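# Carry the drink tray from coffee table to counter

## Task

Move the tray holding three drink cartons off the coffee table and onto the counter so the tray's entire bottom rests on the counter, with all three cartons still upright on the tray; the coffee table must be standing upright afterwards, and the robot must not fall or finish leaning.

## Robot and tools

Robot: a Rainbow Robotics RB-Y1 on a two-wheel differential base with rear casters. It cannot drive sideways. The base is 0.58 m wide, sticks out 0.10 m in front of the wheel axle and 0.57 m behind it, and needs a 0.58 m radius to spin in place. On top sits a folding leg and torso (squat, shift, pitch, yaw), a head, and two 7-joint arms, each ending in a five-finger hand. Loose objects may occasionally get nudged by the scene.

Frames: all positions are in metres. The base frame sits on the floor halfway between the drive wheels, with x ahead, y to the left and z up. The chest, left_hand and right_hand readouts use this frame. The odometry frame is the base frame as it was at the start. base_odometry only counts wheel rotation, so slipping or bumping makes it wrong. Heading is in rad, with left positive. Each hand point sits 0.045 m in front of its palm. Its +z runs along the straightened fingers and +y comes out of the palm.

Tool move runs one action. It can take any of these keys:
- base: a velocity command, not a position. It is one object {x_m_s, turn_rad_s, for_s}. x_m_s is forward speed in m/s, from 0.005 to 1.5 in either direction, or 0. turn_rad_s is the turn rate in rad/s, positive to the left, from 0.02 to 1.509 in either direction, or 0. for_s is how long to send it, 0.1 to 5 s. Any key you leave out counts as 0. The distance covered is roughly speed times for_s. The base ramps at about 0.4 m/s² and may coast for up to about 3 s after for_s ends.
- joints: one flat map of joint names to absolute targets, covering both arms, the torso, the head and the fingers. Angles are in rad. Useful ranges: torso_squat_rad 0..1.2; torso_shift_rad -0.3..0.6; torso_pitch_rad -0.2..1.4 (positive leans forward); torso_yaw_rad ±1.5 (positive turns left; lift both arms out 0.2 rad or more first); head_pan_rad ±0.523; head_tilt_rad -0.35..1.57 (positive looks down). Shoulder pitch ±2.356 (negative swings the arm forward). Left shoulder roll 0..3.141 and right -3.141..0 (away from zero lifts the arm outward). Elbows -2.617..0.01. Finger keys (little, ring, middle, index, thumb_bend, thumb_turn) run -1..1: +1 is open and -1 is closed, and for thumb_turn -1 puts the thumb in front of the palm. The per-hand settings <side>_hand_force_limit (-1..1, roughly 0 to 10 N, 15 N for the thumb) and <side>_hand_speed (-0.96..1) do not move anything. The torso also obeys combined limits, for example squat+shift<=1.52 and squat-shift+pitch<=1.57. If a target breaks one, the joint reports off_target.
- target: an absolute pose for one hand, {side: left or right, x, y, z in base-frame metres (-3..3), quat_wxyz in the same form the hand lines print}. It cannot be combined with base or joints. The arm follows a curved path, so break long moves into short steps. The call is refused while an earlier move is still running.
- min_time_s (0.1..8) sets the shortest duration for the arm, head and torso motions.
- cameras lists head_camera, left_wrist_camera, right_wrist_camera or all.
- blocking defaults to true, which waits until everything is at rest. With false the call returns after about 0.5 s.
A move with no action just reports the state and images. Any unknown key makes the call invalid. Any value out of range makes it refused, and a refusal skips the rest of that reply's move, wait and finished_scene calls.

Other tools:
- wait(seconds 0..10, cameras) lets time pass and returns early once the motions settle.
- stop(cameras) brakes everything you commanded.
- zoom_image(camera, region [x0,y0,x1,y1] in image pixels, at most 504 on each side) enlarges part of the newest image.
- show_instructions shows the reference pages.
- finished_scene(scene 1) ends the scene, and this cannot be undone. The tray and cartons must stay in place without the robot's help.

Reading results:
- The move line shows done, or the worst status of any motion.
- Hand status shows reached (within 10 mm and 2°), short (with the remaining error), or refused (with a reason).
- joint_status and base_status: base 'done (sent for a of b s)' means the command was sent, even if the base hit something. off_target means the joint may still be pushing. time_out, contact_stop (torso only) and limit_stop_at_<name> are unplanned stops. 'joint command not followed' / not_followed means the self-collision check held the arm back. on_its_own lists what the robot did without your command.
- <side>_hand_stopped_by gives six words in the order little, ring, middle, index, thumb_bend, thumb_turn: moving, target, force, stalled or fault. The *_load_n values are fingertip forces in N, positive when the finger is pushed open. If they fall to about 0, the grip has slipped.
- lidar_m gives 12 distances at 30° spacing, measured 0.23 m above the floor. The first sector is straight ahead and the rest go counter-clockwise. '-' means nothing was seen.
- wheel_motors_off=1 means the wheels are disabled for about 2 s after stalling against an obstacle.
- motor_effort is wheel effort in %, with the peak in brackets. At rest it is usually under 30; higher means the base is pushing on something.
- Joint torques, the external torque estimates and wrist force/torque are raw and have offsets.
- A MOTOR HOT line warns of overheating. torque_fault marks a 10 s freeze.

Hands and grips: when a finger motor is blocked it locks, and it only restarts if its target changes. To squeeze harder, first raise force_limit, then send a target that is more closed. For a gentle grasp, close at hand_speed -0.94 or lower. One closed hand holds only about 0.3 kg, so carry the tray level with both hands.

What to avoid:
- Tipping, from fast bending, heavy loads held far forward, hard braking while driving, or getting the body caught under furniture.
- Driving into furniture, especially the coffee table, which must stay upright.
- Tilting the tray in a way that topples cartons.
- Dropping anything or hitting hard.
- The two arms knocking or pressing on each other, including fingers and brackets.
- Exceeding joint load limits (shoulders 61.6 N m, elbows 31.6, wrists 22).
- Holding stretched-out or loaded poses long enough to overheat the motors.

Each tool is called after "Call:" as name([rows], argument=value, ...), one row to a line, values as JSON.

Reference images:

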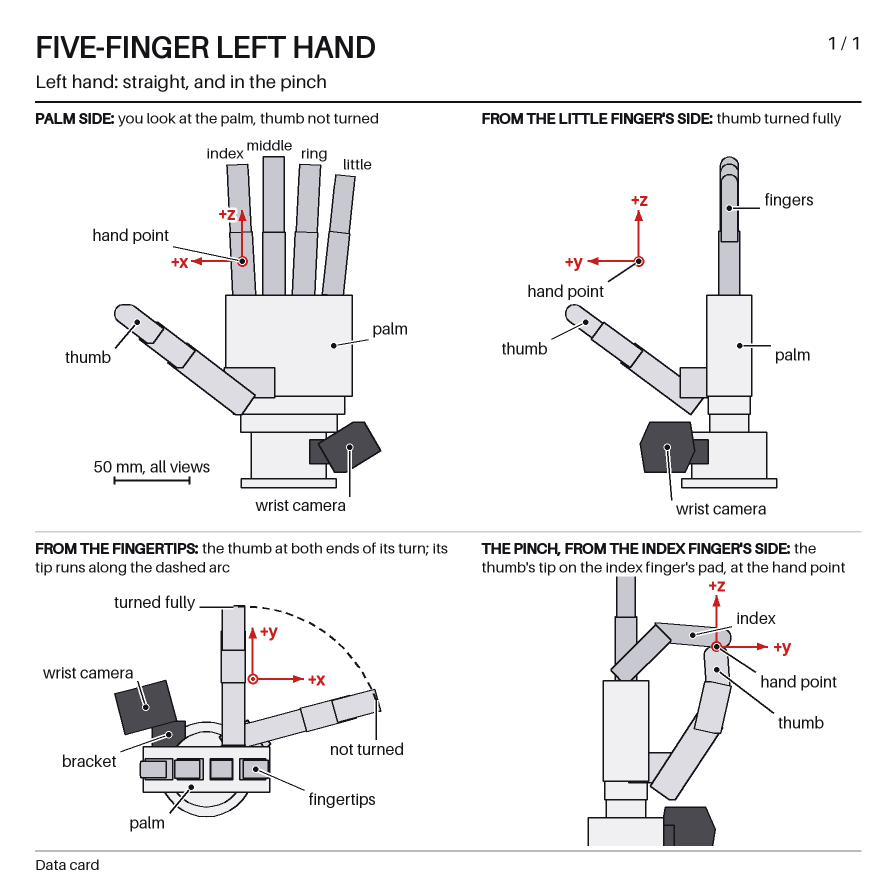

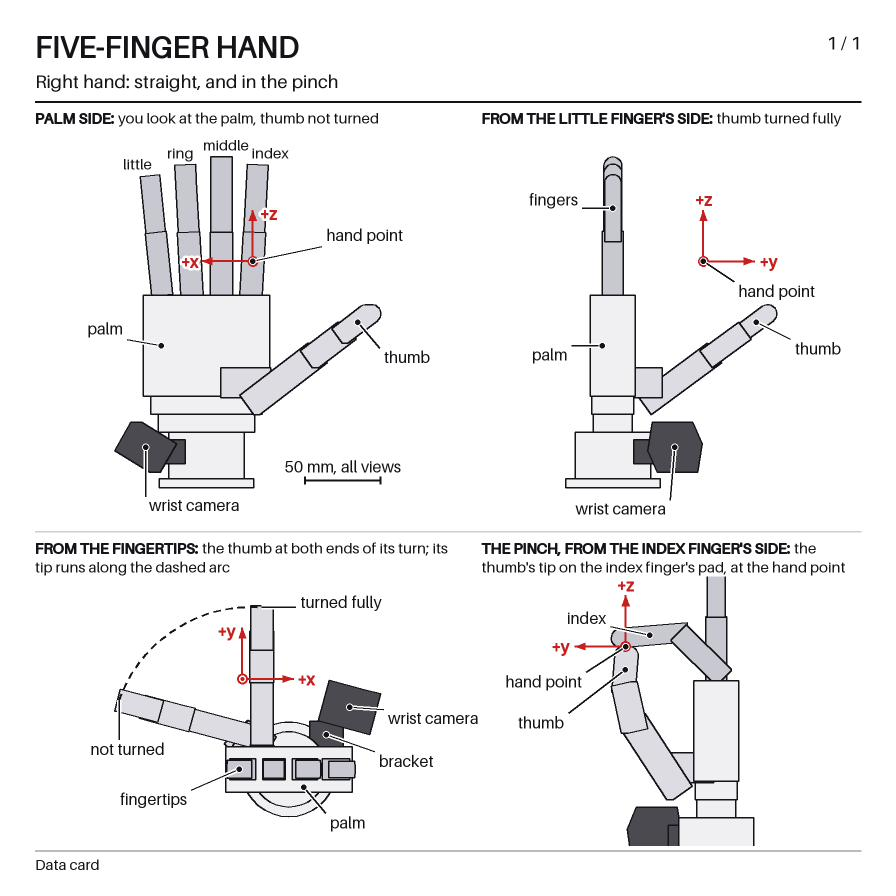

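## Session

Call:
move()

Scene clock: 0.00 s.
Joint torques (N m): no reading
External joint torques (N m): no reading
Wrist force (N): no reading
Wrist torque (N m): no reading
Wrist force, peak (N): no reading
base_odometry: x=+0.000 y=+0.000 heading=+0.000
lidar_m: 2.58 2.39 2.30 3.05 2.23 2.14 2.23 3.03 2.38 3.03 2.59 2.49
base_status: not commanded
joint_positions: torso_squat_rad=+0.350 torso_shift_rad=+0.000 torso_pitch_rad=+0.000 torso_yaw_rad=+0.000 left_shoulder_pitch_rad=-0.026 left_shoulder_roll_rad=+0.027 left_shoulder_yaw_rad=-0.005 left_elbow_rad=-0.271 left_forearm_roll_rad=-0.012 left_wrist_pitch_rad=-0.021 left_hand_roll_rad=+0.046 right_shoulder_pitch_rad=+0.050 right_shoulder_roll_rad=-0.045 right_shoulder_yaw_rad=-0.011 right_elbow_rad=-0.150 right_forearm_roll_rad=-0.047 right_wrist_pitch_rad=-0.044 right_hand_roll_rad=+0.014 head_pan_rad=+0.000 head_tilt_rad=+0.400 left_hand_little=+1.000 left_hand_ring=+1.000 left_hand_middle=+1.000 left_hand_index=+1.000 left_hand_thumb_turn=+1.000 left_hand_thumb_bend=+1.000 left_hand_force_limit=+0.000 left_hand_speed=-0.800 right_hand_little=+1.000 right_hand_ring=+1.000 right_hand_middle=+1.000 right_hand_index=+1.000 right_hand_thumb_turn=+1.000 right_hand_thumb_bend=+1.000 right_hand_force_limit=+0.000 right_hand_speed=-0.800
joint_status: not commanded
wheel_motors_off: 0
left_hand_stopped_by: target,target,target,target,target,target
right_hand_stopped_by: target,target,target,target,target,target
left_little_load_n: 0.0
left_ring_load_n: 0.0
left_middle_load_n: 0.0
left_index_load_n: 0.0
left_thumb_bend_load_n: 0.0
left_thumb_turn_load_n: 0.0
right_little_load_n: 0.0
right_ring_load_n: 0.0
right_middle_load_n: 0.0
right_index_load_n: 0.0
right_thumb_bend_load_n: 0.0
right_thumb_turn_load_n: 0.0
motor_effort: left_wheel=+0 right_wheel=+1
chest: x=-0.2280 y=+0.0009 z=+1.2475 quat_wxyz=(+1.000, +0.000, +0.000, +0.000) (m; base frame)
left_hand: x=-0.1152 y=+0.2077 z=+0.5164 quat_wxyz=(+0.118, -0.704, +0.692, -0.105) (m; base frame)
right_hand: x=-0.2323 y=-0.2248 z=+0.5097 quat_wxyz=(+0.035, -0.685, +0.725, -0.069) (m; base frame)
pictures: head_camera, left_wrist_camera, right_wrist_camera
Images, in order (width x height): head_camera 896x504, left_wrist_camera 504x504, right_wrist_camera 504x504.

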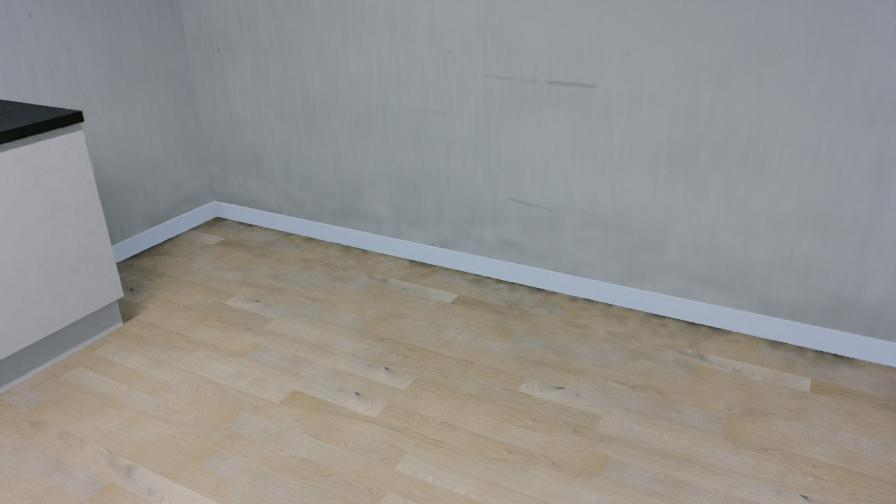

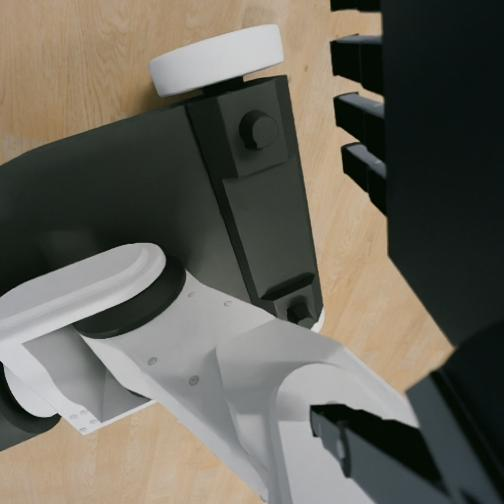

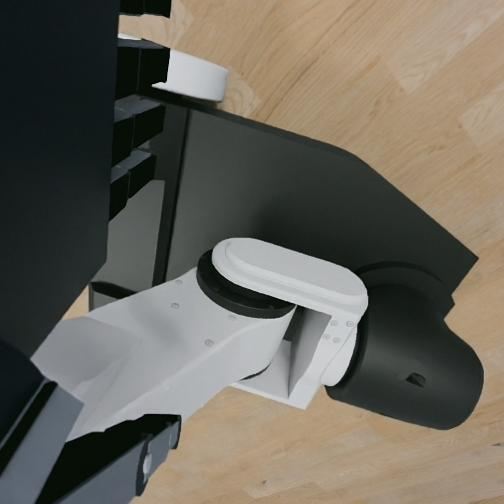

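Call:
move(joints={"head_pan_rad": -0.5, "head_tilt_rad": 0.5}, cameras=["head_camera"])

Call:
move(joints={"head_pan_rad": 0.5, "head_tilt_rad": 0.5}, cameras=["head_camera"])

Scene clock: 9.17 s.
Joint torques (N m): left_arm=[-3.94 0.27 -0.67 -1.6 0.29 -0.8 0] | right_arm=[-1.61 -1.53 0.29 0.35 0.11 -0.17 -0.03]
External joint torques (N m): left_arm=[-0.23 -0.55 -0.76 0.39 0.26 -0.09 0] | right_arm=[-1.13 0.29 0.41 0.25 0.09 0.18 -0.03]
Wrist force (N): left_arm=[1.8 2.0 4.6] | right_arm=[6.0 13.9 -3.7]
Wrist torque (N m): left_arm=[-0.15 -0.06 0.03] | right_arm=[3.46 -0.94 1.56]
Wrist force, peak (N): left_arm=[2.2 1.3 6.2] | right_arm=[6.1 14.1 -3.7]
move: done
base_odometry: x=+0.000 y=+0.000 heading=+0.000
lidar_m: 2.59 2.40 2.30 3.04 2.23 2.15 2.22 3.02 2.38 3.03 2.58 2.49
base_status: not commanded
joint_positions: torso_squat_rad=+0.350 torso_shift_rad=+0.000 torso_pitch_rad=+0.000 torso_yaw_rad=+0.000 left_shoulder_pitch_rad=-0.026 left_shoulder_roll_rad=+0.027 left_shoulder_yaw_rad=-0.005 left_elbow_rad=-0.271 left_forearm_roll_rad=-0.012 left_wrist_pitch_rad=-0.021 left_hand_roll_rad=+0.046 right_shoulder_pitch_rad=+0.050 right_shoulder_roll_rad=-0.045 right_shoulder_yaw_rad=-0.011 right_elbow_rad=-0.150 right_forearm_roll_rad=-0.047 right_wrist_pitch_rad=-0.044 right_hand_roll_rad=+0.014 head_pan_rad=-0.500 head_tilt_rad=+0.500 left_hand_little=+1.000 left_hand_ring=+1.000 left_hand_middle=+1.000 left_hand_index=+1.000 left_hand_thumb_turn=+1.000 left_hand_thumb_bend=+1.000 left_hand_force_limit=+0.000 left_hand_speed=-0.800 right_hand_little=+1.000 right_hand_ring=+1.000 right_hand_middle=+1.000 right_hand_index=+1.000 right_hand_thumb_turn=+1.000 right_hand_thumb_bend=+1.000 right_hand_force_limit=+0.000 right_hand_speed=-0.800
joint_status: all done
wheel_motors_off: 0
left_hand_stopped_by: target,target,target,target,target,target
right_hand_stopped_by: target,target,target,target,target,target
left_little_load_n: 0.0
left_ring_load_n: 0.0
left_middle_load_n: 0.0
left_index_load_n: 0.0
left_thumb_bend_load_n: -0.5
left_thumb_turn_load_n: -0.5
right_little_load_n: 0.0
right_ring_load_n: 0.0
right_middle_load_n: 0.0
right_index_load_n: 0.0
right_thumb_bend_load_n: -0.5
right_thumb_turn_load_n: 0.0
motor_effort: left_wheel=+0(2) right_wheel=+1(2)
chest: x=-0.2280 y=+0.0009 z=+1.2475 quat_wxyz=(+1.000, +0.000, +0.000, +0.000) (m; base frame)
left_hand: x=-0.1152 y=+0.2077 z=+0.5164 quat_wxyz=(+0.118, -0.704, +0.692, -0.105) (m; base frame)
right_hand: x=-0.2323 y=-0.2248 z=+0.5097 quat_wxyz=(+0.035, -0.685, +0.725, -0.069) (m; base frame)
pictures: head_camera
Images, in order (width x height): head_camera 896x504.

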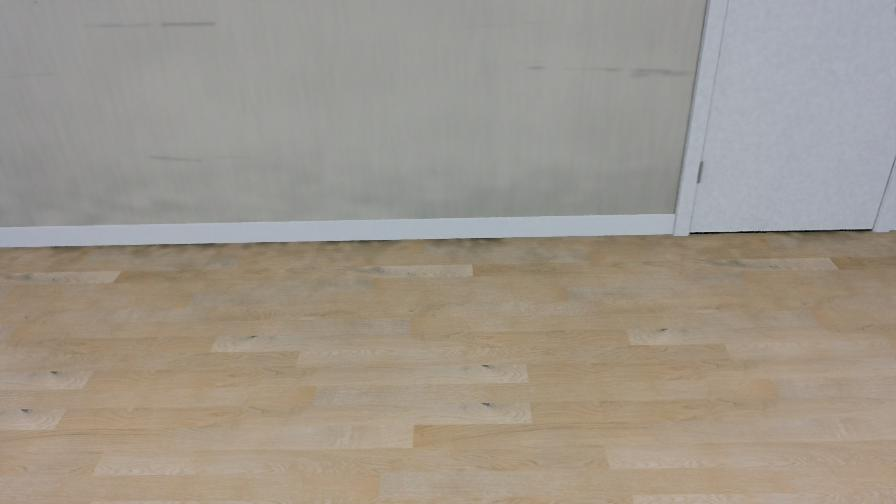

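Scene clock: 10.50 s.
Joint torques (N m): left_arm=[-3.85 0.53 -0.47 -2.03 0.23 -0.89 -0.17] | right_arm=[-1.17 -1.39 -0.15 0.16 0.23 -0.34 0.09]
External joint torques (N m): left_arm=[-0.15 -0.29 -0.56 -0.04 0.21 -0.18 -0.17] | right_arm=[-0.69 0.44 -0.03 0.06 0.22 0.01 0.09]
Wrist force (N): left_arm=[2.0 1.6 5.0] | right_arm=[6.0 14.0 -3.7]
Wrist torque (N m): left_arm=[-0.24 -0.12 0.07] | right_arm=[3.47 -0.93 1.56]
Wrist force, peak (N): left_arm=[2.3 2.1 5.8] | right_arm=[6.0 14.0 -3.8]
move: done
base_odometry: x=+0.000 y=+0.000 heading=+0.000
lidar_m: 2.59 2.40 2.30 3.03 2.22 2.14 2.23 3.01 2.37 3.02 2.59 2.49
base_status: not commanded
joint_positions: torso_squat_rad=+0.350 torso_shift_rad=+0.000 torso_pitch_rad=+0.000 torso_yaw_rad=+0.000 left_shoulder_pitch_rad=-0.026 left_shoulder_roll_rad=+0.027 left_shoulder_yaw_rad=-0.005 left_elbow_rad=-0.271 left_forearm_roll_rad=-0.012 left_wrist_pitch_rad=-0.021 left_hand_roll_rad=+0.046 right_shoulder_pitch_rad=+0.050 right_shoulder_roll_rad=-0.045 right_shoulder_yaw_rad=-0.011 right_elbow_rad=-0.150 right_forearm_roll_rad=-0.047 right_wrist_pitch_rad=-0.044 right_hand_roll_rad=+0.014 head_pan_rad=+0.500 head_tilt_rad=+0.500 left_hand_little=+1.000 left_hand_ring=+1.000 left_hand_middle=+1.000 left_hand_index=+1.000 left_hand_thumb_turn=+1.000 left_hand_thumb_bend=+1.000 left_hand_force_limit=+0.000 left_hand_speed=-0.800 right_hand_little=+1.000 right_hand_ring=+1.000 right_hand_middle=+1.000 right_hand_index=+1.000 right_hand_thumb_turn=+1.000 right_hand_thumb_bend=+1.000 right_hand_force_limit=+0.000 right_hand_speed=-0.800
joint_status: all done
wheel_motors_off: 0
left_hand_stopped_by: target,target,target,target,target,target
right_hand_stopped_by: target,target,target,target,target,target
left_little_load_n: 0.0
left_ring_load_n: 0.0
left_middle_load_n: 0.0
left_index_load_n: -0.5
left_thumb_bend_load_n: 0.0
left_thumb_turn_load_n: 0.0
right_little_load_n: 0.0
right_ring_load_n: 0.0
right_middle_load_n: 0.0
right_index_load_n: 0.0
right_thumb_bend_load_n: 0.0
right_thumb_turn_load_n: 0.0
motor_effort: left_wheel=+0(1) right_wheel=+1(2)
chest: x=-0.2280 y=+0.0009 z=+1.2475 quat_wxyz=(+1.000, +0.000, +0.000, +0.000) (m; base frame)
left_hand: x=-0.1152 y=+0.2077 z=+0.5164 quat_wxyz=(+0.118, -0.704, +0.692, -0.105) (m; base frame)
right_hand: x=-0.2323 y=-0.2248 z=+0.5097 quat_wxyz=(+0.035, -0.685, +0.725, -0.069) (m; base frame)
pictures: head_camera
Images, in order (width x height): head_camera 896x504.

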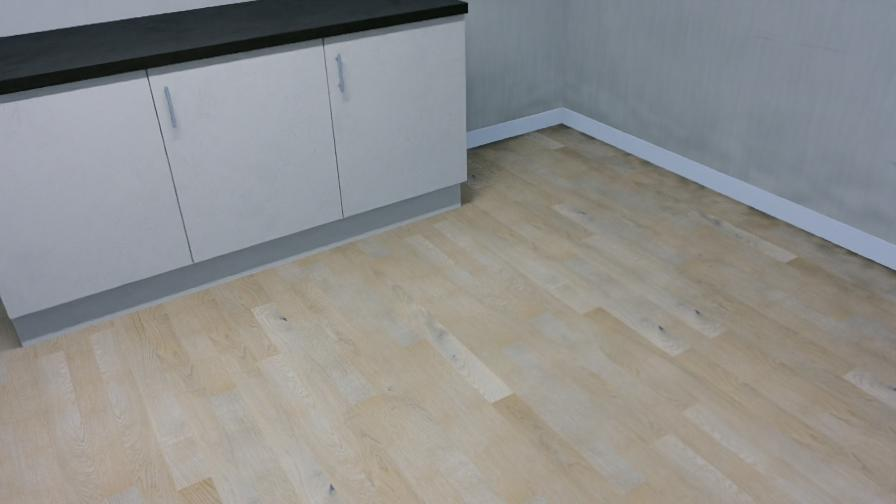

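Call:
move(base={"turn_rad_s": 0.8, "for_s": 1.9}, joints={"head_pan_rad": 0.5, "head_tilt_rad": 0.4}, cameras=["head_camera"])

Call:
move(base={"turn_rad_s": 0.8, "for_s": 1.7}, cameras=["head_camera"])

Scene clock: 17.73 s.
Joint torques (N m): left_arm=[-3.65 0.68 -0.58 -1.96 0.43 -0.86 -0.06] | right_arm=[-1.48 -0.72 -0.56 0.22 -0.05 -0.37 -0.01]
External joint torques (N m): left_arm=[0.05 -0.14 -0.67 0.04 0.4 -0.14 -0.06] | right_arm=[-1 1.1 -0.45 0.12 -0.06 -0.03 -0.01]
Wrist force (N): left_arm=[1.7 1.4 5.7] | right_arm=[6.1 13.9 -3.7]
Wrist torque (N m): left_arm=[-0.31 -0.04 0.07] | right_arm=[3.47 -0.95 1.57]
Wrist force, peak (N): left_arm=[1.0 1.6 6.7] | right_arm=[6.2 14.1 -3.7]
move: done
base_odometry: x=+0.000 y=+0.000 heading=+1.519
lidar_m: 3.02 2.26 2.14 2.19 2.91 2.37 2.99 2.63 2.49 2.55 2.43 2.31
base_status: done (sent for 1.9 of 1.9 s)
joint_positions: torso_squat_rad=+0.350 torso_shift_rad=+0.000 torso_pitch_rad=+0.000 torso_yaw_rad=+0.000 left_shoulder_pitch_rad=-0.026 left_shoulder_roll_rad=+0.027 left_shoulder_yaw_rad=-0.005 left_elbow_rad=-0.271 left_forearm_roll_rad=-0.012 left_wrist_pitch_rad=-0.021 left_hand_roll_rad=+0.046 right_shoulder_pitch_rad=+0.050 right_shoulder_roll_rad=-0.045 right_shoulder_yaw_rad=-0.011 right_elbow_rad=-0.150 right_forearm_roll_rad=-0.047 right_wrist_pitch_rad=-0.044 right_hand_roll_rad=+0.014 head_pan_rad=+0.500 head_tilt_rad=+0.400 left_hand_little=+1.000 left_hand_ring=+1.000 left_hand_middle=+1.000 left_hand_index=+1.000 left_hand_thumb_turn=+1.000 left_hand_thumb_bend=+1.000 left_hand_force_limit=+0.000 left_hand_speed=-0.800 right_hand_little=+1.000 right_hand_ring=+1.000 right_hand_middle=+1.000 right_hand_index=+1.000 right_hand_thumb_turn=+1.000 right_hand_thumb_bend=+1.000 right_hand_force_limit=+0.000 right_hand_speed=-0.800
joint_status: all done
wheel_motors_off: 0
left_hand_stopped_by: target,target,target,target,target,target
right_hand_stopped_by: target,target,target,target,target,target
left_little_load_n: 0.0
left_ring_load_n: 0.0
left_middle_load_n: 0.0
left_index_load_n: 0.0
left_thumb_bend_load_n: 0.0
left_thumb_turn_load_n: 0.0
right_little_load_n: 0.0
right_ring_load_n: 0.0
right_middle_load_n: 0.0
right_index_load_n: 0.0
right_thumb_bend_load_n: -0.5
right_thumb_turn_load_n: 0.0
motor_effort: left_wheel=+5(34) right_wheel=+23(65)
chest: x=-0.2280 y=+0.0009 z=+1.2475 quat_wxyz=(+1.000, +0.000, +0.000, +0.000) (m; base frame)
left_hand: x=-0.1152 y=+0.2077 z=+0.5164 quat_wxyz=(+0.118, -0.704, +0.692, -0.105) (m; base frame)
right_hand: x=-0.2323 y=-0.2248 z=+0.5097 quat_wxyz=(+0.035, -0.685, +0.725, -0.069) (m; base frame)
pictures: head_camera
Images, in order (width x height): head_camera 896x504.

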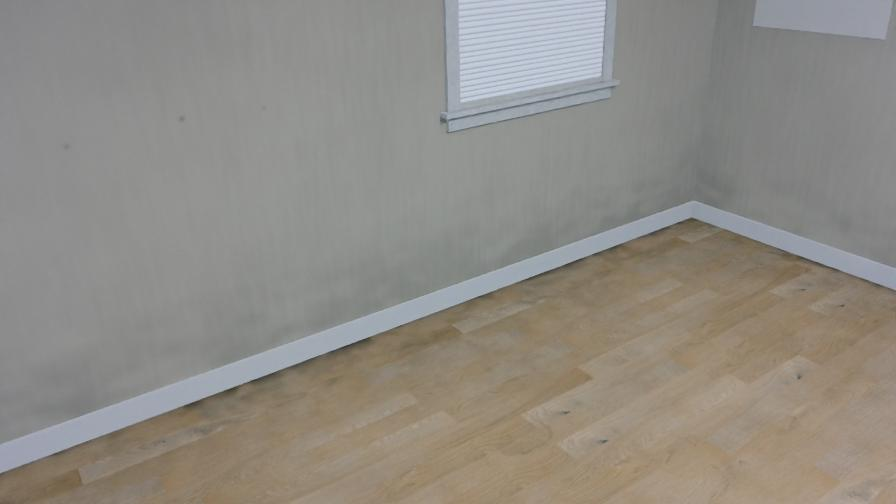

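Scene clock: 21.60 s.
Joint torques (N m): left_arm=[-4.17 0.12 -0.42 -1.87 0.39 -0.88 -0.12] | right_arm=[-1.43 -1.44 -0.27 0.2 0.08 -0.33 0]
External joint torques (N m): left_arm=[-0.47 -0.71 -0.51 0.12 0.36 -0.17 -0.12] | right_arm=[-0.95 0.38 -0.16 0.1 0.06 0.01 0]
Wrist force (N): left_arm=[1.4 1.7 5.5] | right_arm=[6.1 14.0 -3.6]
Wrist torque (N m): left_arm=[-0.24 0.01 0.06] | right_arm=[3.46 -0.95 1.57]
Wrist force, peak (N): left_arm=[2.7 2.5 5.6] | right_arm=[6.2 14.1 -3.7]
move: done
base_odometry: x=+0.000 y=+0.000 heading=+2.878
lidar_m: 2.15 2.50 2.37 2.37 2.86 2.49 2.50 2.69 2.31 2.30 2.48 2.14
base_status: done (sent for 1.7 of 1.7 s)
joint_positions: torso_squat_rad=+0.350 torso_shift_rad=+0.000 torso_pitch_rad=+0.000 torso_yaw_rad=+0.000 left_shoulder_pitch_rad=-0.026 left_shoulder_roll_rad=+0.027 left_shoulder_yaw_rad=-0.005 left_elbow_rad=-0.271 left_forearm_roll_rad=-0.012 left_wrist_pitch_rad=-0.021 left_hand_roll_rad=+0.046 right_shoulder_pitch_rad=+0.050 right_shoulder_roll_rad=-0.045 right_shoulder_yaw_rad=-0.011 right_elbow_rad=-0.150 right_forearm_roll_rad=-0.047 right_wrist_pitch_rad=-0.044 right_hand_roll_rad=+0.014 head_pan_rad=+0.500 head_tilt_rad=+0.400 left_hand_little=+1.000 left_hand_ring=+1.000 left_hand_middle=+1.000 left_hand_index=+1.000 left_hand_thumb_turn=+1.000 left_hand_thumb_bend=+1.000 left_hand_force_limit=+0.000 left_hand_speed=-0.800 right_hand_little=+1.000 right_hand_ring=+1.000 right_hand_middle=+1.000 right_hand_index=+1.000 right_hand_thumb_turn=+1.000 right_hand_thumb_bend=+1.000 right_hand_force_limit=+0.000 right_hand_speed=-0.800
joint_status: not commanded
wheel_motors_off: 0
left_hand_stopped_by: target,target,target,target,target,target
right_hand_stopped_by: target,target,target,target,target,target
left_little_load_n: 0.0
left_ring_load_n: 0.0
left_middle_load_n: 0.0
left_index_load_n: 0.0
left_thumb_bend_load_n: 0.0
left_thumb_turn_load_n: 0.0
right_little_load_n: 0.0
right_ring_load_n: 0.0
right_middle_load_n: 0.0
right_index_load_n: 0.0
right_thumb_bend_load_n: 0.0
right_thumb_turn_load_n: 0.0
motor_effort: left_wheel=+5(11) right_wheel=+26(51)
chest: x=-0.2280 y=+0.0009 z=+1.2475 quat_wxyz=(+1.000, +0.000, +0.000, +0.000) (m; base frame)
left_hand: x=-0.1152 y=+0.2077 z=+0.5164 quat_wxyz=(+0.118, -0.704, +0.692, -0.105) (m; base frame)
right_hand: x=-0.2323 y=-0.2248 z=+0.5097 quat_wxyz=(+0.035, -0.685, +0.725, -0.069) (m; base frame)
pictures: head_camera
Images, in order (width x height): head_camera 896x504.

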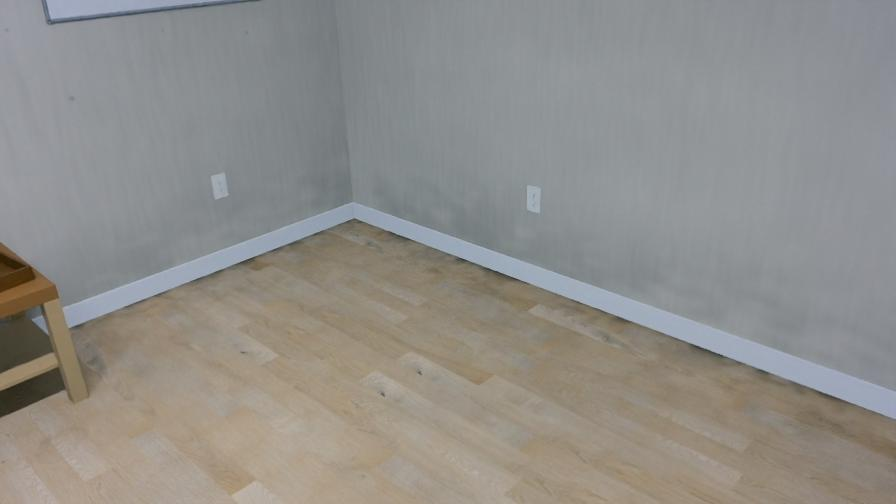

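Call:
move(base={"turn_rad_s": 0.8, "for_s": 1.5}, joints={"head_pan_rad": 0.0, "head_tilt_rad": 0.5}, cameras=["head_camera"])

Scene clock: 29.50 s.
Joint torques (N m): left_arm=[-3.84 0.62 -0.5 -1.77 0.36 -0.91 -0.1] | right_arm=[-1.04 -0.54 -0.61 0.47 0.1 -0.34 0.18]
External joint torques (N m): left_arm=[-0.14 -0.21 -0.59 0.22 0.33 -0.2 -0.1] | right_arm=[-0.56 1.28 -0.49 0.36 0.08 0.01 0.18]
Wrist force (N): left_arm=[1.3 1.9 5.4] | right_arm=[6.0 13.9 -3.6]
Wrist torque (N m): left_arm=[-0.19 -0.01 0.02] | right_arm=[3.46 -0.94 1.56]
Wrist force, peak (N): left_arm=[2.6 1.7 6.3] | right_arm=[6.0 14.2 -3.8]
move: done
base_odometry: x=+0.000 y=+0.000 heading=-2.281
lidar_m: 2.37 2.37 2.73 2.48 2.50 2.57 2.30 2.32 2.37 2.15 2.16 2.64
base_status: done (sent for 1.5 of 1.5 s)
joint_positions: torso_squat_rad=+0.350 torso_shift_rad=+0.000 torso_pitch_rad=+0.000 torso_yaw_rad=+0.000 left_shoulder_pitch_rad=-0.026 left_shoulder_roll_rad=+0.027 left_shoulder_yaw_rad=-0.005 left_elbow_rad=-0.271 left_forearm_roll_rad=-0.012 left_wrist_pitch_rad=-0.021 left_hand_roll_rad=+0.046 right_shoulder_pitch_rad=+0.050 right_shoulder_roll_rad=-0.045 right_shoulder_yaw_rad=-0.011 right_elbow_rad=-0.150 right_forearm_roll_rad=-0.047 right_wrist_pitch_rad=-0.044 right_hand_roll_rad=+0.014 head_pan_rad=+0.000 head_tilt_rad=+0.500 left_hand_little=+1.000 left_hand_ring=+1.000 left_hand_middle=+1.000 left_hand_index=+1.000 left_hand_thumb_turn=+1.000 left_hand_thumb_bend=+1.000 left_hand_force_limit=+0.000 left_hand_speed=-0.800 right_hand_little=+1.000 right_hand_ring=+1.000 right_hand_middle=+1.000 right_hand_index=+1.000 right_hand_thumb_turn=+1.000 right_hand_thumb_bend=+1.000 right_hand_force_limit=+0.000 right_hand_speed=-0.800
joint_status: all done
wheel_motors_off: 0
left_hand_stopped_by: target,target,target,target,target,target
right_hand_stopped_by: target,target,target,target,target,target
left_little_load_n: 0.0
left_ring_load_n: 0.0
left_middle_load_n: 0.0
left_index_load_n: 0.0
left_thumb_bend_load_n: 0.0
left_thumb_turn_load_n: 0.0
right_little_load_n: 0.0
right_ring_load_n: 0.5
right_middle_load_n: 0.0
right_index_load_n: 0.0
right_thumb_bend_load_n: 0.0
right_thumb_turn_load_n: 0.0
motor_effort: left_wheel=+6(11) right_wheel=+27(50)
chest: x=-0.2280 y=+0.0008 z=+1.2475 quat_wxyz=(+1.000, +0.000, +0.000, +0.000) (m; base frame)
left_hand: x=-0.1152 y=+0.2077 z=+0.5164 quat_wxyz=(+0.118, -0.704, +0.692, -0.105) (m; base frame)
right_hand: x=-0.2323 y=-0.2249 z=+0.5096 quat_wxyz=(+0.035, -0.685, +0.725, -0.069) (m; base frame)
pictures: head_camera
Images, in order (width x height): head_camera 896x504.

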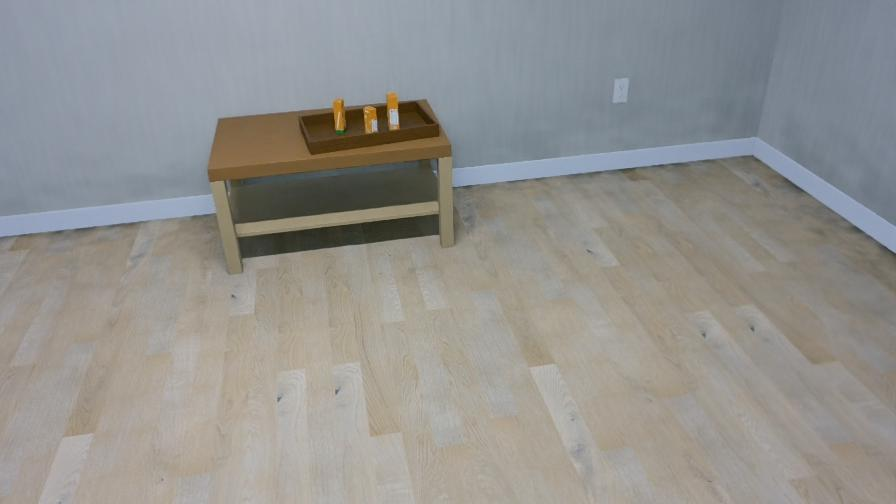

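Call:
zoom_image(camera="head_camera", region=[190, 70, 490, 290])

Scaled by 1.680 from the camera's 896x504 image, which has a finer 1280x720 frame.

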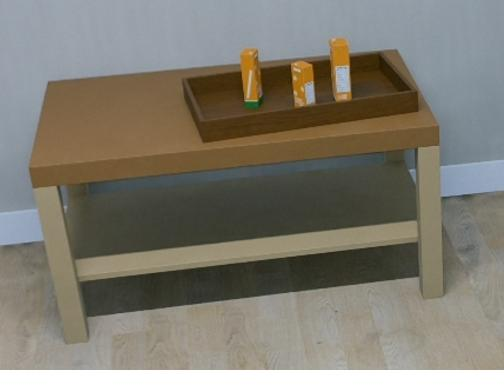

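Call:
move(base={"turn_rad_s": 0.1, "for_s": 0.7})

Call:
move(base={"x_m_s": 0.4, "for_s": 3.2}, joints={"head_tilt_rad": 0.7}, cameras=["head_camera"])

Scene clock: 117.87 s.
Joint torques (N m): left_arm=[-3.67 0.05 -0.77 -2.04 0.25 -1.04 -0.21] | right_arm=[-1.63 -1.05 -0.74 0.24 -0.02 -0.29 0.06]
External joint torques (N m): left_arm=[0.03 -0.77 -0.86 -0.04 0.23 -0.32 -0.21] | right_arm=[-1.14 0.77 -0.62 0.13 -0.04 0.05 0.06]
Wrist force (N): left_arm=[1.4 1.7 5.5] | right_arm=[6.1 13.7 -3.5]
Wrist torque (N m): left_arm=[-0.18 0.00 0.09] | right_arm=[3.42 -0.96 1.56]
Wrist force, peak (N): left_arm=[2.5 2.1 6.1] | right_arm=[5.9 14.3 -3.6]
move: done
base_odometry: x=+0.000 y=+0.000 heading=-2.212
lidar_m: 2.37 2.36 2.66 2.49 2.53 2.49 2.30 2.34 2.30 2.14 2.17 2.77
base_status: done (sent for 0.7 of 0.7 s)
joint_positions: torso_squat_rad=+0.350 torso_shift_rad=+0.000 torso_pitch_rad=+0.000 torso_yaw_rad=+0.000 left_shoulder_pitch_rad=-0.026 left_shoulder_roll_rad=+0.027 left_shoulder_yaw_rad=-0.005 left_elbow_rad=-0.271 left_forearm_roll_rad=-0.012 left_wrist_pitch_rad=-0.021 left_hand_roll_rad=+0.046 right_shoulder_pitch_rad=+0.050 right_shoulder_roll_rad=-0.045 right_shoulder_yaw_rad=-0.011 right_elbow_rad=-0.150 right_forearm_roll_rad=-0.047 right_wrist_pitch_rad=-0.044 right_hand_roll_rad=+0.014 head_pan_rad=+0.000 head_tilt_rad=+0.500 left_hand_little=+1.000 left_hand_ring=+1.000 left_hand_middle=+1.000 left_hand_index=+1.000 left_hand_thumb_turn=+1.000 left_hand_thumb_bend=+1.000 left_hand_force_limit=+0.000 left_hand_speed=-0.800 right_hand_little=+1.000 right_hand_ring=+1.000 right_hand_middle=+1.000 right_hand_index=+1.000 right_hand_thumb_turn=+1.000 right_hand_thumb_bend=+1.000 right_hand_force_limit=+0.000 right_hand_speed=-0.800
joint_status: not commanded
wheel_motors_off: 0
left_hand_stopped_by: target,target,target,target,target,target
right_hand_stopped_by: target,target,target,target,target,target
left_little_load_n: 0.0
left_ring_load_n: 0.0
left_middle_load_n: 0.0
left_index_load_n: 0.0
left_thumb_bend_load_n: 0.0
left_thumb_turn_load_n: 0.0
right_little_load_n: 0.0
right_ring_load_n: 0.0
right_middle_load_n: 0.0
right_index_load_n: 0.0
right_thumb_bend_load_n: 0.0
right_thumb_turn_load_n: 0.0
motor_effort: left_wheel=+5(11) right_wheel=+27(45)
chest: x=-0.2280 y=+0.0008 z=+1.2475 quat_wxyz=(+1.000, +0.000, +0.000, +0.000) (m; base frame)
left_hand: x=-0.1152 y=+0.2077 z=+0.5164 quat_wxyz=(+0.118, -0.704, +0.692, -0.105) (m; base frame)
right_hand: x=-0.2324 y=-0.2249 z=+0.5097 quat_wxyz=(+0.035, -0.685, +0.725, -0.069) (m; base frame)
pictures: none

Scene clock: 122.60 s.
Joint torques (N m): left_arm=[-4.2 0.25 -0.52 -1.95 0.23 -1 -0.22] | right_arm=[-1.35 -0.99 0 0.12 0.15 -0.2 0.22]
External joint torques (N m): left_arm=[-0.5 -0.57 -0.6 0.04 0.21 -0.29 -0.23] | right_arm=[-0.88 0.83 0.12 0.02 0.13 0.14 0.22]
Wrist force (N): left_arm=[2.3 1.5 5.1] | right_arm=[5.9 14.0 -3.6]
Wrist torque (N m): left_arm=[-0.20 -0.16 0.10] | right_arm=[3.47 -0.92 1.56]
Wrist force, peak (N): left_arm=[2.1 2.5 6.3] | right_arm=[6.1 14.4 -3.8]
move: done
base_odometry: x=-0.764 y=-1.027 heading=-2.211
lidar_m: 1.10 1.20 2.11 2.61 2.66 3.38 3.57 3.25 2.17 2.01 2.03 1.76
base_status: done (sent for 3.2 of 3.2 s)
joint_positions: torso_squat_rad=+0.350 torso_shift_rad=+0.000 torso_pitch_rad=+0.000 torso_yaw_rad=+0.000 left_shoulder_pitch_rad=-0.026 left_shoulder_roll_rad=+0.027 left_shoulder_yaw_rad=-0.005 left_elbow_rad=-0.271 left_forearm_roll_rad=-0.012 left_wrist_pitch_rad=-0.021 left_hand_roll_rad=+0.046 right_shoulder_pitch_rad=+0.050 right_shoulder_roll_rad=-0.045 right_shoulder_yaw_rad=-0.011 right_elbow_rad=-0.150 right_forearm_roll_rad=-0.047 right_wrist_pitch_rad=-0.044 right_hand_roll_rad=+0.014 head_pan_rad=+0.000 head_tilt_rad=+0.700 left_hand_little=+1.000 left_hand_ring=+1.000 left_hand_middle=+1.000 left_hand_index=+1.000 left_hand_thumb_turn=+1.000 left_hand_thumb_bend=+1.000 left_hand_force_limit=+0.000 left_hand_speed=-0.800 right_hand_little=+1.000 right_hand_ring=+1.000 right_hand_middle=+1.000 right_hand_index=+1.000 right_hand_thumb_turn=+1.000 right_hand_thumb_bend=+1.000 right_hand_force_limit=+0.000 right_hand_speed=-0.800
joint_status: all done
wheel_motors_off: 0
left_hand_stopped_by: target,target,target,target,target,target
right_hand_stopped_by: target,target,target,target,target,target
left_little_load_n: 0.0
left_ring_load_n: 0.0
left_middle_load_n: 0.0
left_index_load_n: 0.0
left_thumb_bend_load_n: 0.0
left_thumb_turn_load_n: 0.0
right_little_load_n: 0.0
right_ring_load_n: 0.0
right_middle_load_n: 0.0
right_index_load_n: 0.0
right_thumb_bend_load_n: 0.0
right_thumb_turn_load_n: 0.0
motor_effort: left_wheel=+11(41) right_wheel=-13(58)
chest: x=-0.2280 y=+0.0008 z=+1.2475 quat_wxyz=(+1.000, +0.000, +0.000, +0.000) (m; base frame)
left_hand: x=-0.1152 y=+0.2077 z=+0.5164 quat_wxyz=(+0.118, -0.704, +0.692, -0.105) (m; base frame)
right_hand: x=-0.2323 y=-0.2249 z=+0.5097 quat_wxyz=(+0.035, -0.685, +0.725, -0.069) (m; base frame)
pictures: head_camera
Images, in order (width x height): head_camera 896x504.

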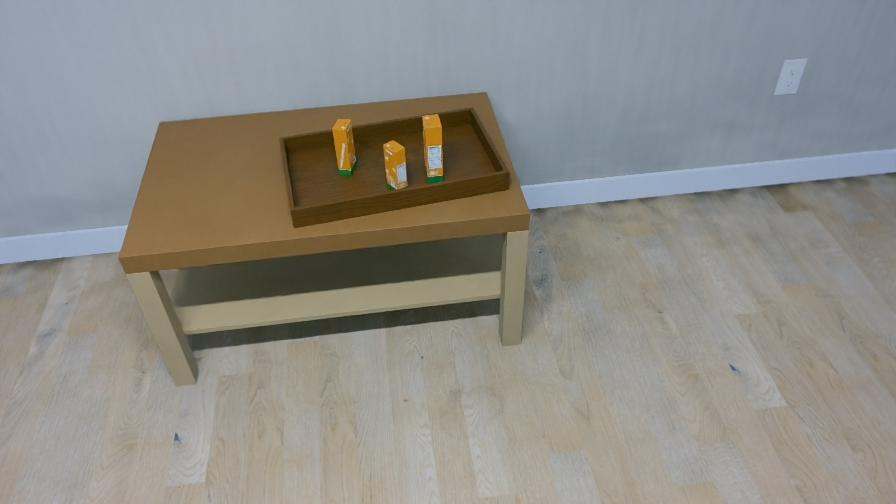

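Call:
move(base={"turn_rad_s": -0.3, "for_s": 0.8})

Call:
move(base={"x_m_s": 0.2, "for_s": 2.2})

Call:
move(base={"turn_rad_s": 0.3, "for_s": 1.67}, joints={"head_tilt_rad": 0.8}, cameras=["head_camera"])

Scene clock: 156.83 s.
Joint torques (N m): left_arm=[-4.13 0.55 -0.55 -1.84 0.31 -1.03 -0.3] | right_arm=[-1.58 -1.29 -0.55 0.24 0.06 -0.28 0.1]
External joint torques (N m): left_arm=[-0.42 -0.26 -0.64 0.16 0.29 -0.32 -0.31] | right_arm=[-1.1 0.54 -0.43 0.14 0.05 0.06 0.1]
Wrist force (N): left_arm=[1.8 1.5 5.5] | right_arm=[6.0 13.9 -3.7]
Wrist torque (N m): left_arm=[-0.22 -0.04 0.07] | right_arm=[3.46 -0.94 1.56]
Wrist force, peak (N): left_arm=[2.4 2.3 6.1] | right_arm=[6.0 14.1 -3.7]
move: done
base_odometry: x=-0.764 y=-1.027 heading=-2.450
lidar_m: 1.10 1.64 1.20 2.62 2.59 2.90 3.59 3.57 2.46 2.01 2.01 2.02
base_status: done (sent for 0.8 of 0.8 s)
joint_positions: torso_squat_rad=+0.350 torso_shift_rad=+0.000 torso_pitch_rad=+0.000 torso_yaw_rad=+0.000 left_shoulder_pitch_rad=-0.026 left_shoulder_roll_rad=+0.027 left_shoulder_yaw_rad=-0.005 left_elbow_rad=-0.271 left_forearm_roll_rad=-0.012 left_wrist_pitch_rad=-0.021 left_hand_roll_rad=+0.046 right_shoulder_pitch_rad=+0.050 right_shoulder_roll_rad=-0.045 right_shoulder_yaw_rad=-0.011 right_elbow_rad=-0.150 right_forearm_roll_rad=-0.047 right_wrist_pitch_rad=-0.044 right_hand_roll_rad=+0.014 head_pan_rad=+0.000 head_tilt_rad=+0.700 left_hand_little=+1.000 left_hand_ring=+1.000 left_hand_middle=+1.000 left_hand_index=+1.000 left_hand_thumb_turn=+1.000 left_hand_thumb_bend=+1.000 left_hand_force_limit=+0.000 left_hand_speed=-0.800 right_hand_little=+1.000 right_hand_ring=+1.000 right_hand_middle=+1.000 right_hand_index=+1.000 right_hand_thumb_turn=+1.000 right_hand_thumb_bend=+1.000 right_hand_force_limit=+0.000 right_hand_speed=-0.800
joint_status: not commanded
wheel_motors_off: 0
left_hand_stopped_by: target,target,target,target,target,target
right_hand_stopped_by: target,target,target,target,target,target
left_little_load_n: 0.0
left_ring_load_n: 0.0
left_middle_load_n: 0.0
left_index_load_n: 0.0
left_thumb_bend_load_n: 0.0
left_thumb_turn_load_n: 0.0
right_little_load_n: 0.0
right_ring_load_n: 0.0
right_middle_load_n: 0.0
right_index_load_n: 0.0
right_thumb_bend_load_n: 0.0
right_thumb_turn_load_n: 0.0
motor_effort: left_wheel=-5(34) right_wheel=-19(60)
chest: x=-0.2280 y=+0.0009 z=+1.2475 quat_wxyz=(+1.000, +0.000, +0.000, +0.000) (m; base frame)
left_hand: x=-0.1152 y=+0.2077 z=+0.5164 quat_wxyz=(+0.118, -0.704, +0.692, -0.105) (m; base frame)
right_hand: x=-0.2323 y=-0.2249 z=+0.5097 quat_wxyz=(+0.035, -0.685, +0.725, -0.069) (m; base frame)
pictures: none

Scene clock: 160.17 s.
Joint torques (N m): left_arm=[-4.14 0.99 -0.5 -1.78 0.34 -0.85 -0.2] | right_arm=[-0.85 -1.31 -0.63 0.08 -0.13 -0.34 0.09]
External joint torques (N m): left_arm=[-0.43 0.17 -0.59 0.22 0.32 -0.13 -0.2] | right_arm=[-0.37 0.51 -0.52 -0.02 -0.14 0 0.09]
Wrist force (N): left_arm=[2.3 1.7 5.1] | right_arm=[5.9 13.9 -3.7]
Wrist torque (N m): left_arm=[-0.14 -0.15 0.13] | right_arm=[3.46 -0.93 1.56]
Wrist force, peak (N): left_arm=[2.1 2.2 6.1] | right_arm=[6.2 14.2 -3.7]
move: done
base_odometry: x=-1.104 y=-1.307 heading=-2.451
lidar_m: 0.67 1.18 0.95 2.14 2.76 3.07 4.02 3.98 2.30 1.87 1.86 1.51
base_status: done (sent for 2.2 of 2.2 s)
joint_positions: torso_squat_rad=+0.350 torso_shift_rad=+0.000 torso_pitch_rad=+0.000 torso_yaw_rad=+0.000 left_shoulder_pitch_rad=-0.026 left_shoulder_roll_rad=+0.027 left_shoulder_yaw_rad=-0.005 left_elbow_rad=-0.271 left_forearm_roll_rad=-0.012 left_wrist_pitch_rad=-0.021 left_hand_roll_rad=+0.046 right_shoulder_pitch_rad=+0.050 right_shoulder_roll_rad=-0.045 right_shoulder_yaw_rad=-0.011 right_elbow_rad=-0.150 right_forearm_roll_rad=-0.047 right_wrist_pitch_rad=-0.044 right_hand_roll_rad=+0.014 head_pan_rad=+0.000 head_tilt_rad=+0.700 left_hand_little=+1.000 left_hand_ring=+1.000 left_hand_middle=+1.000 left_hand_index=+1.000 left_hand_thumb_turn=+1.000 left_hand_thumb_bend=+1.000 left_hand_force_limit=+0.000 left_hand_speed=-0.800 right_hand_little=+1.000 right_hand_ring=+1.000 right_hand_middle=+1.000 right_hand_index=+1.000 right_hand_thumb_turn=+1.000 right_hand_thumb_bend=+1.000 right_hand_force_limit=+0.000 right_hand_speed=-0.800
joint_status: not commanded
wheel_motors_off: 0
left_hand_stopped_by: target,target,target,target,target,target
right_hand_stopped_by: target,target,target,target,target,target
left_little_load_n: 0.0
left_ring_load_n: 0.0
left_middle_load_n: 0.0
left_index_load_n: 0.0
left_thumb_bend_load_n: 0.0
left_thumb_turn_load_n: 0.0
right_little_load_n: 0.0
right_ring_load_n: 0.0
right_middle_load_n: 0.0
right_index_load_n: 0.0
right_thumb_bend_load_n: -0.5
right_thumb_turn_load_n: 0.0
motor_effort: left_wheel=-13(31) right_wheel=+19(56)
chest: x=-0.2280 y=+0.0009 z=+1.2475 quat_wxyz=(+1.000, +0.000, +0.000, +0.000) (m; base frame)
left_hand: x=-0.1152 y=+0.2077 z=+0.5164 quat_wxyz=(+0.118, -0.704, +0.692, -0.105) (m; base frame)
right_hand: x=-0.2323 y=-0.2249 z=+0.5097 quat_wxyz=(+0.035, -0.685, +0.725, -0.069) (m; base frame)
pictures: none

Scene clock: 163.10 s.
Joint torques (N m): left_arm=[-3.56 0.28 -0.92 -1.88 0.29 -0.88 -0.26] | right_arm=[-1.4 -1.29 -0.52 0.3 0.08 -0.34 0.09]
External joint torques (N m): left_arm=[0.15 -0.54 -1 0.11 0.27 -0.17 -0.26] | right_arm=[-0.91 0.53 -0.41 0.2 0.06 0.01 0.09]
Wrist force (N): left_arm=[2.3 1.8 4.9] | right_arm=[6.1 13.8 -3.7]
Wrist torque (N m): left_arm=[-0.16 -0.15 0.14] | right_arm=[3.45 -0.95 1.57]
Wrist force, peak (N): left_arm=[2.7 2.2 6.4] | right_arm=[6.0 14.2 -3.7]
move: done
base_odometry: x=-1.103 y=-1.307 heading=-1.952
lidar_m: 1.18 0.95 2.08 2.76 3.05 4.03 3.99 2.33 1.88 1.86 1.54 0.67
base_status: done (sent for 1.67 of 1.67 s)
joint_positions: torso_squat_rad=+0.350 torso_shift_rad=+0.000 torso_pitch_rad=+0.000 torso_yaw_rad=+0.000 left_shoulder_pitch_rad=-0.026 left_shoulder_roll_rad=+0.027 left_shoulder_yaw_rad=-0.005 left_elbow_rad=-0.271 left_forearm_roll_rad=-0.012 left_wrist_pitch_rad=-0.021 left_hand_roll_rad=+0.046 right_shoulder_pitch_rad=+0.050 right_shoulder_roll_rad=-0.045 right_shoulder_yaw_rad=-0.011 right_elbow_rad=-0.150 right_forearm_roll_rad=-0.047 right_wrist_pitch_rad=-0.044 right_hand_roll_rad=+0.014 head_pan_rad=+0.000 head_tilt_rad=+0.800 left_hand_little=+1.000 left_hand_ring=+1.000 left_hand_middle=+1.000 left_hand_index=+1.000 left_hand_thumb_turn=+1.000 left_hand_thumb_bend=+1.000 left_hand_force_limit=+0.000 left_hand_speed=-0.800 right_hand_little=+1.000 right_hand_ring=+1.000 right_hand_middle=+1.000 right_hand_index=+1.000 right_hand_thumb_turn=+1.000 right_hand_thumb_bend=+1.000 right_hand_force_limit=+0.000 right_hand_speed=-0.800
joint_status: all done
wheel_motors_off: 0
left_hand_stopped_by: target,target,target,target,target,target
right_hand_stopped_by: target,target,target,target,target,target
left_little_load_n: 0.0
left_ring_load_n: 0.0
left_middle_load_n: 0.0
left_index_load_n: 0.0
left_thumb_bend_load_n: 0.0
left_thumb_turn_load_n: 0.0
right_little_load_n: 0.0
right_ring_load_n: 0.0
right_middle_load_n: 0.0
right_index_load_n: 0.0
right_thumb_bend_load_n: 0.0
right_thumb_turn_load_n: 0.0
motor_effort: left_wheel=+4(38) right_wheel=+25(44)
chest: x=-0.2280 y=+0.0009 z=+1.2475 quat_wxyz=(+1.000, +0.000, +0.000, +0.000) (m; base frame)
left_hand: x=-0.1152 y=+0.2077 z=+0.5164 quat_wxyz=(+0.118, -0.704, +0.692, -0.105) (m; base frame)
right_hand: x=-0.2323 y=-0.2248 z=+0.5097 quat_wxyz=(+0.035, -0.685, +0.725, -0.069) (m; base frame)
pictures: head_camera
Images, in order (width x height): head_camera 896x504.

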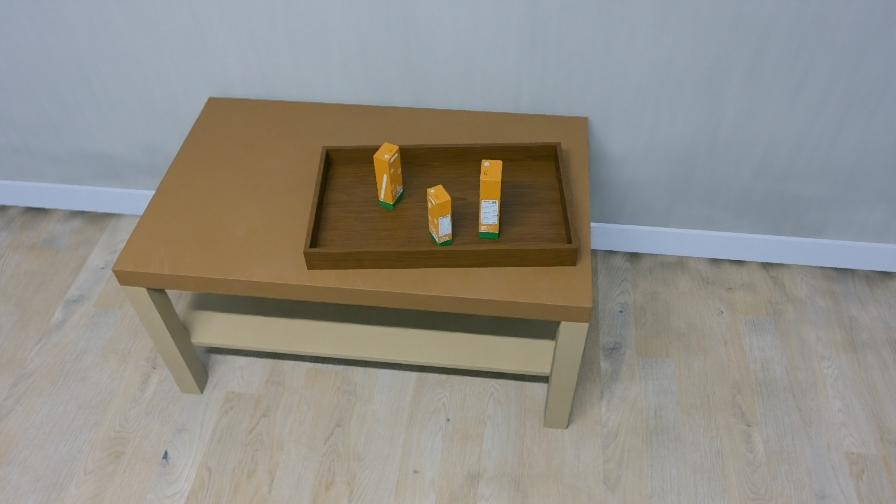

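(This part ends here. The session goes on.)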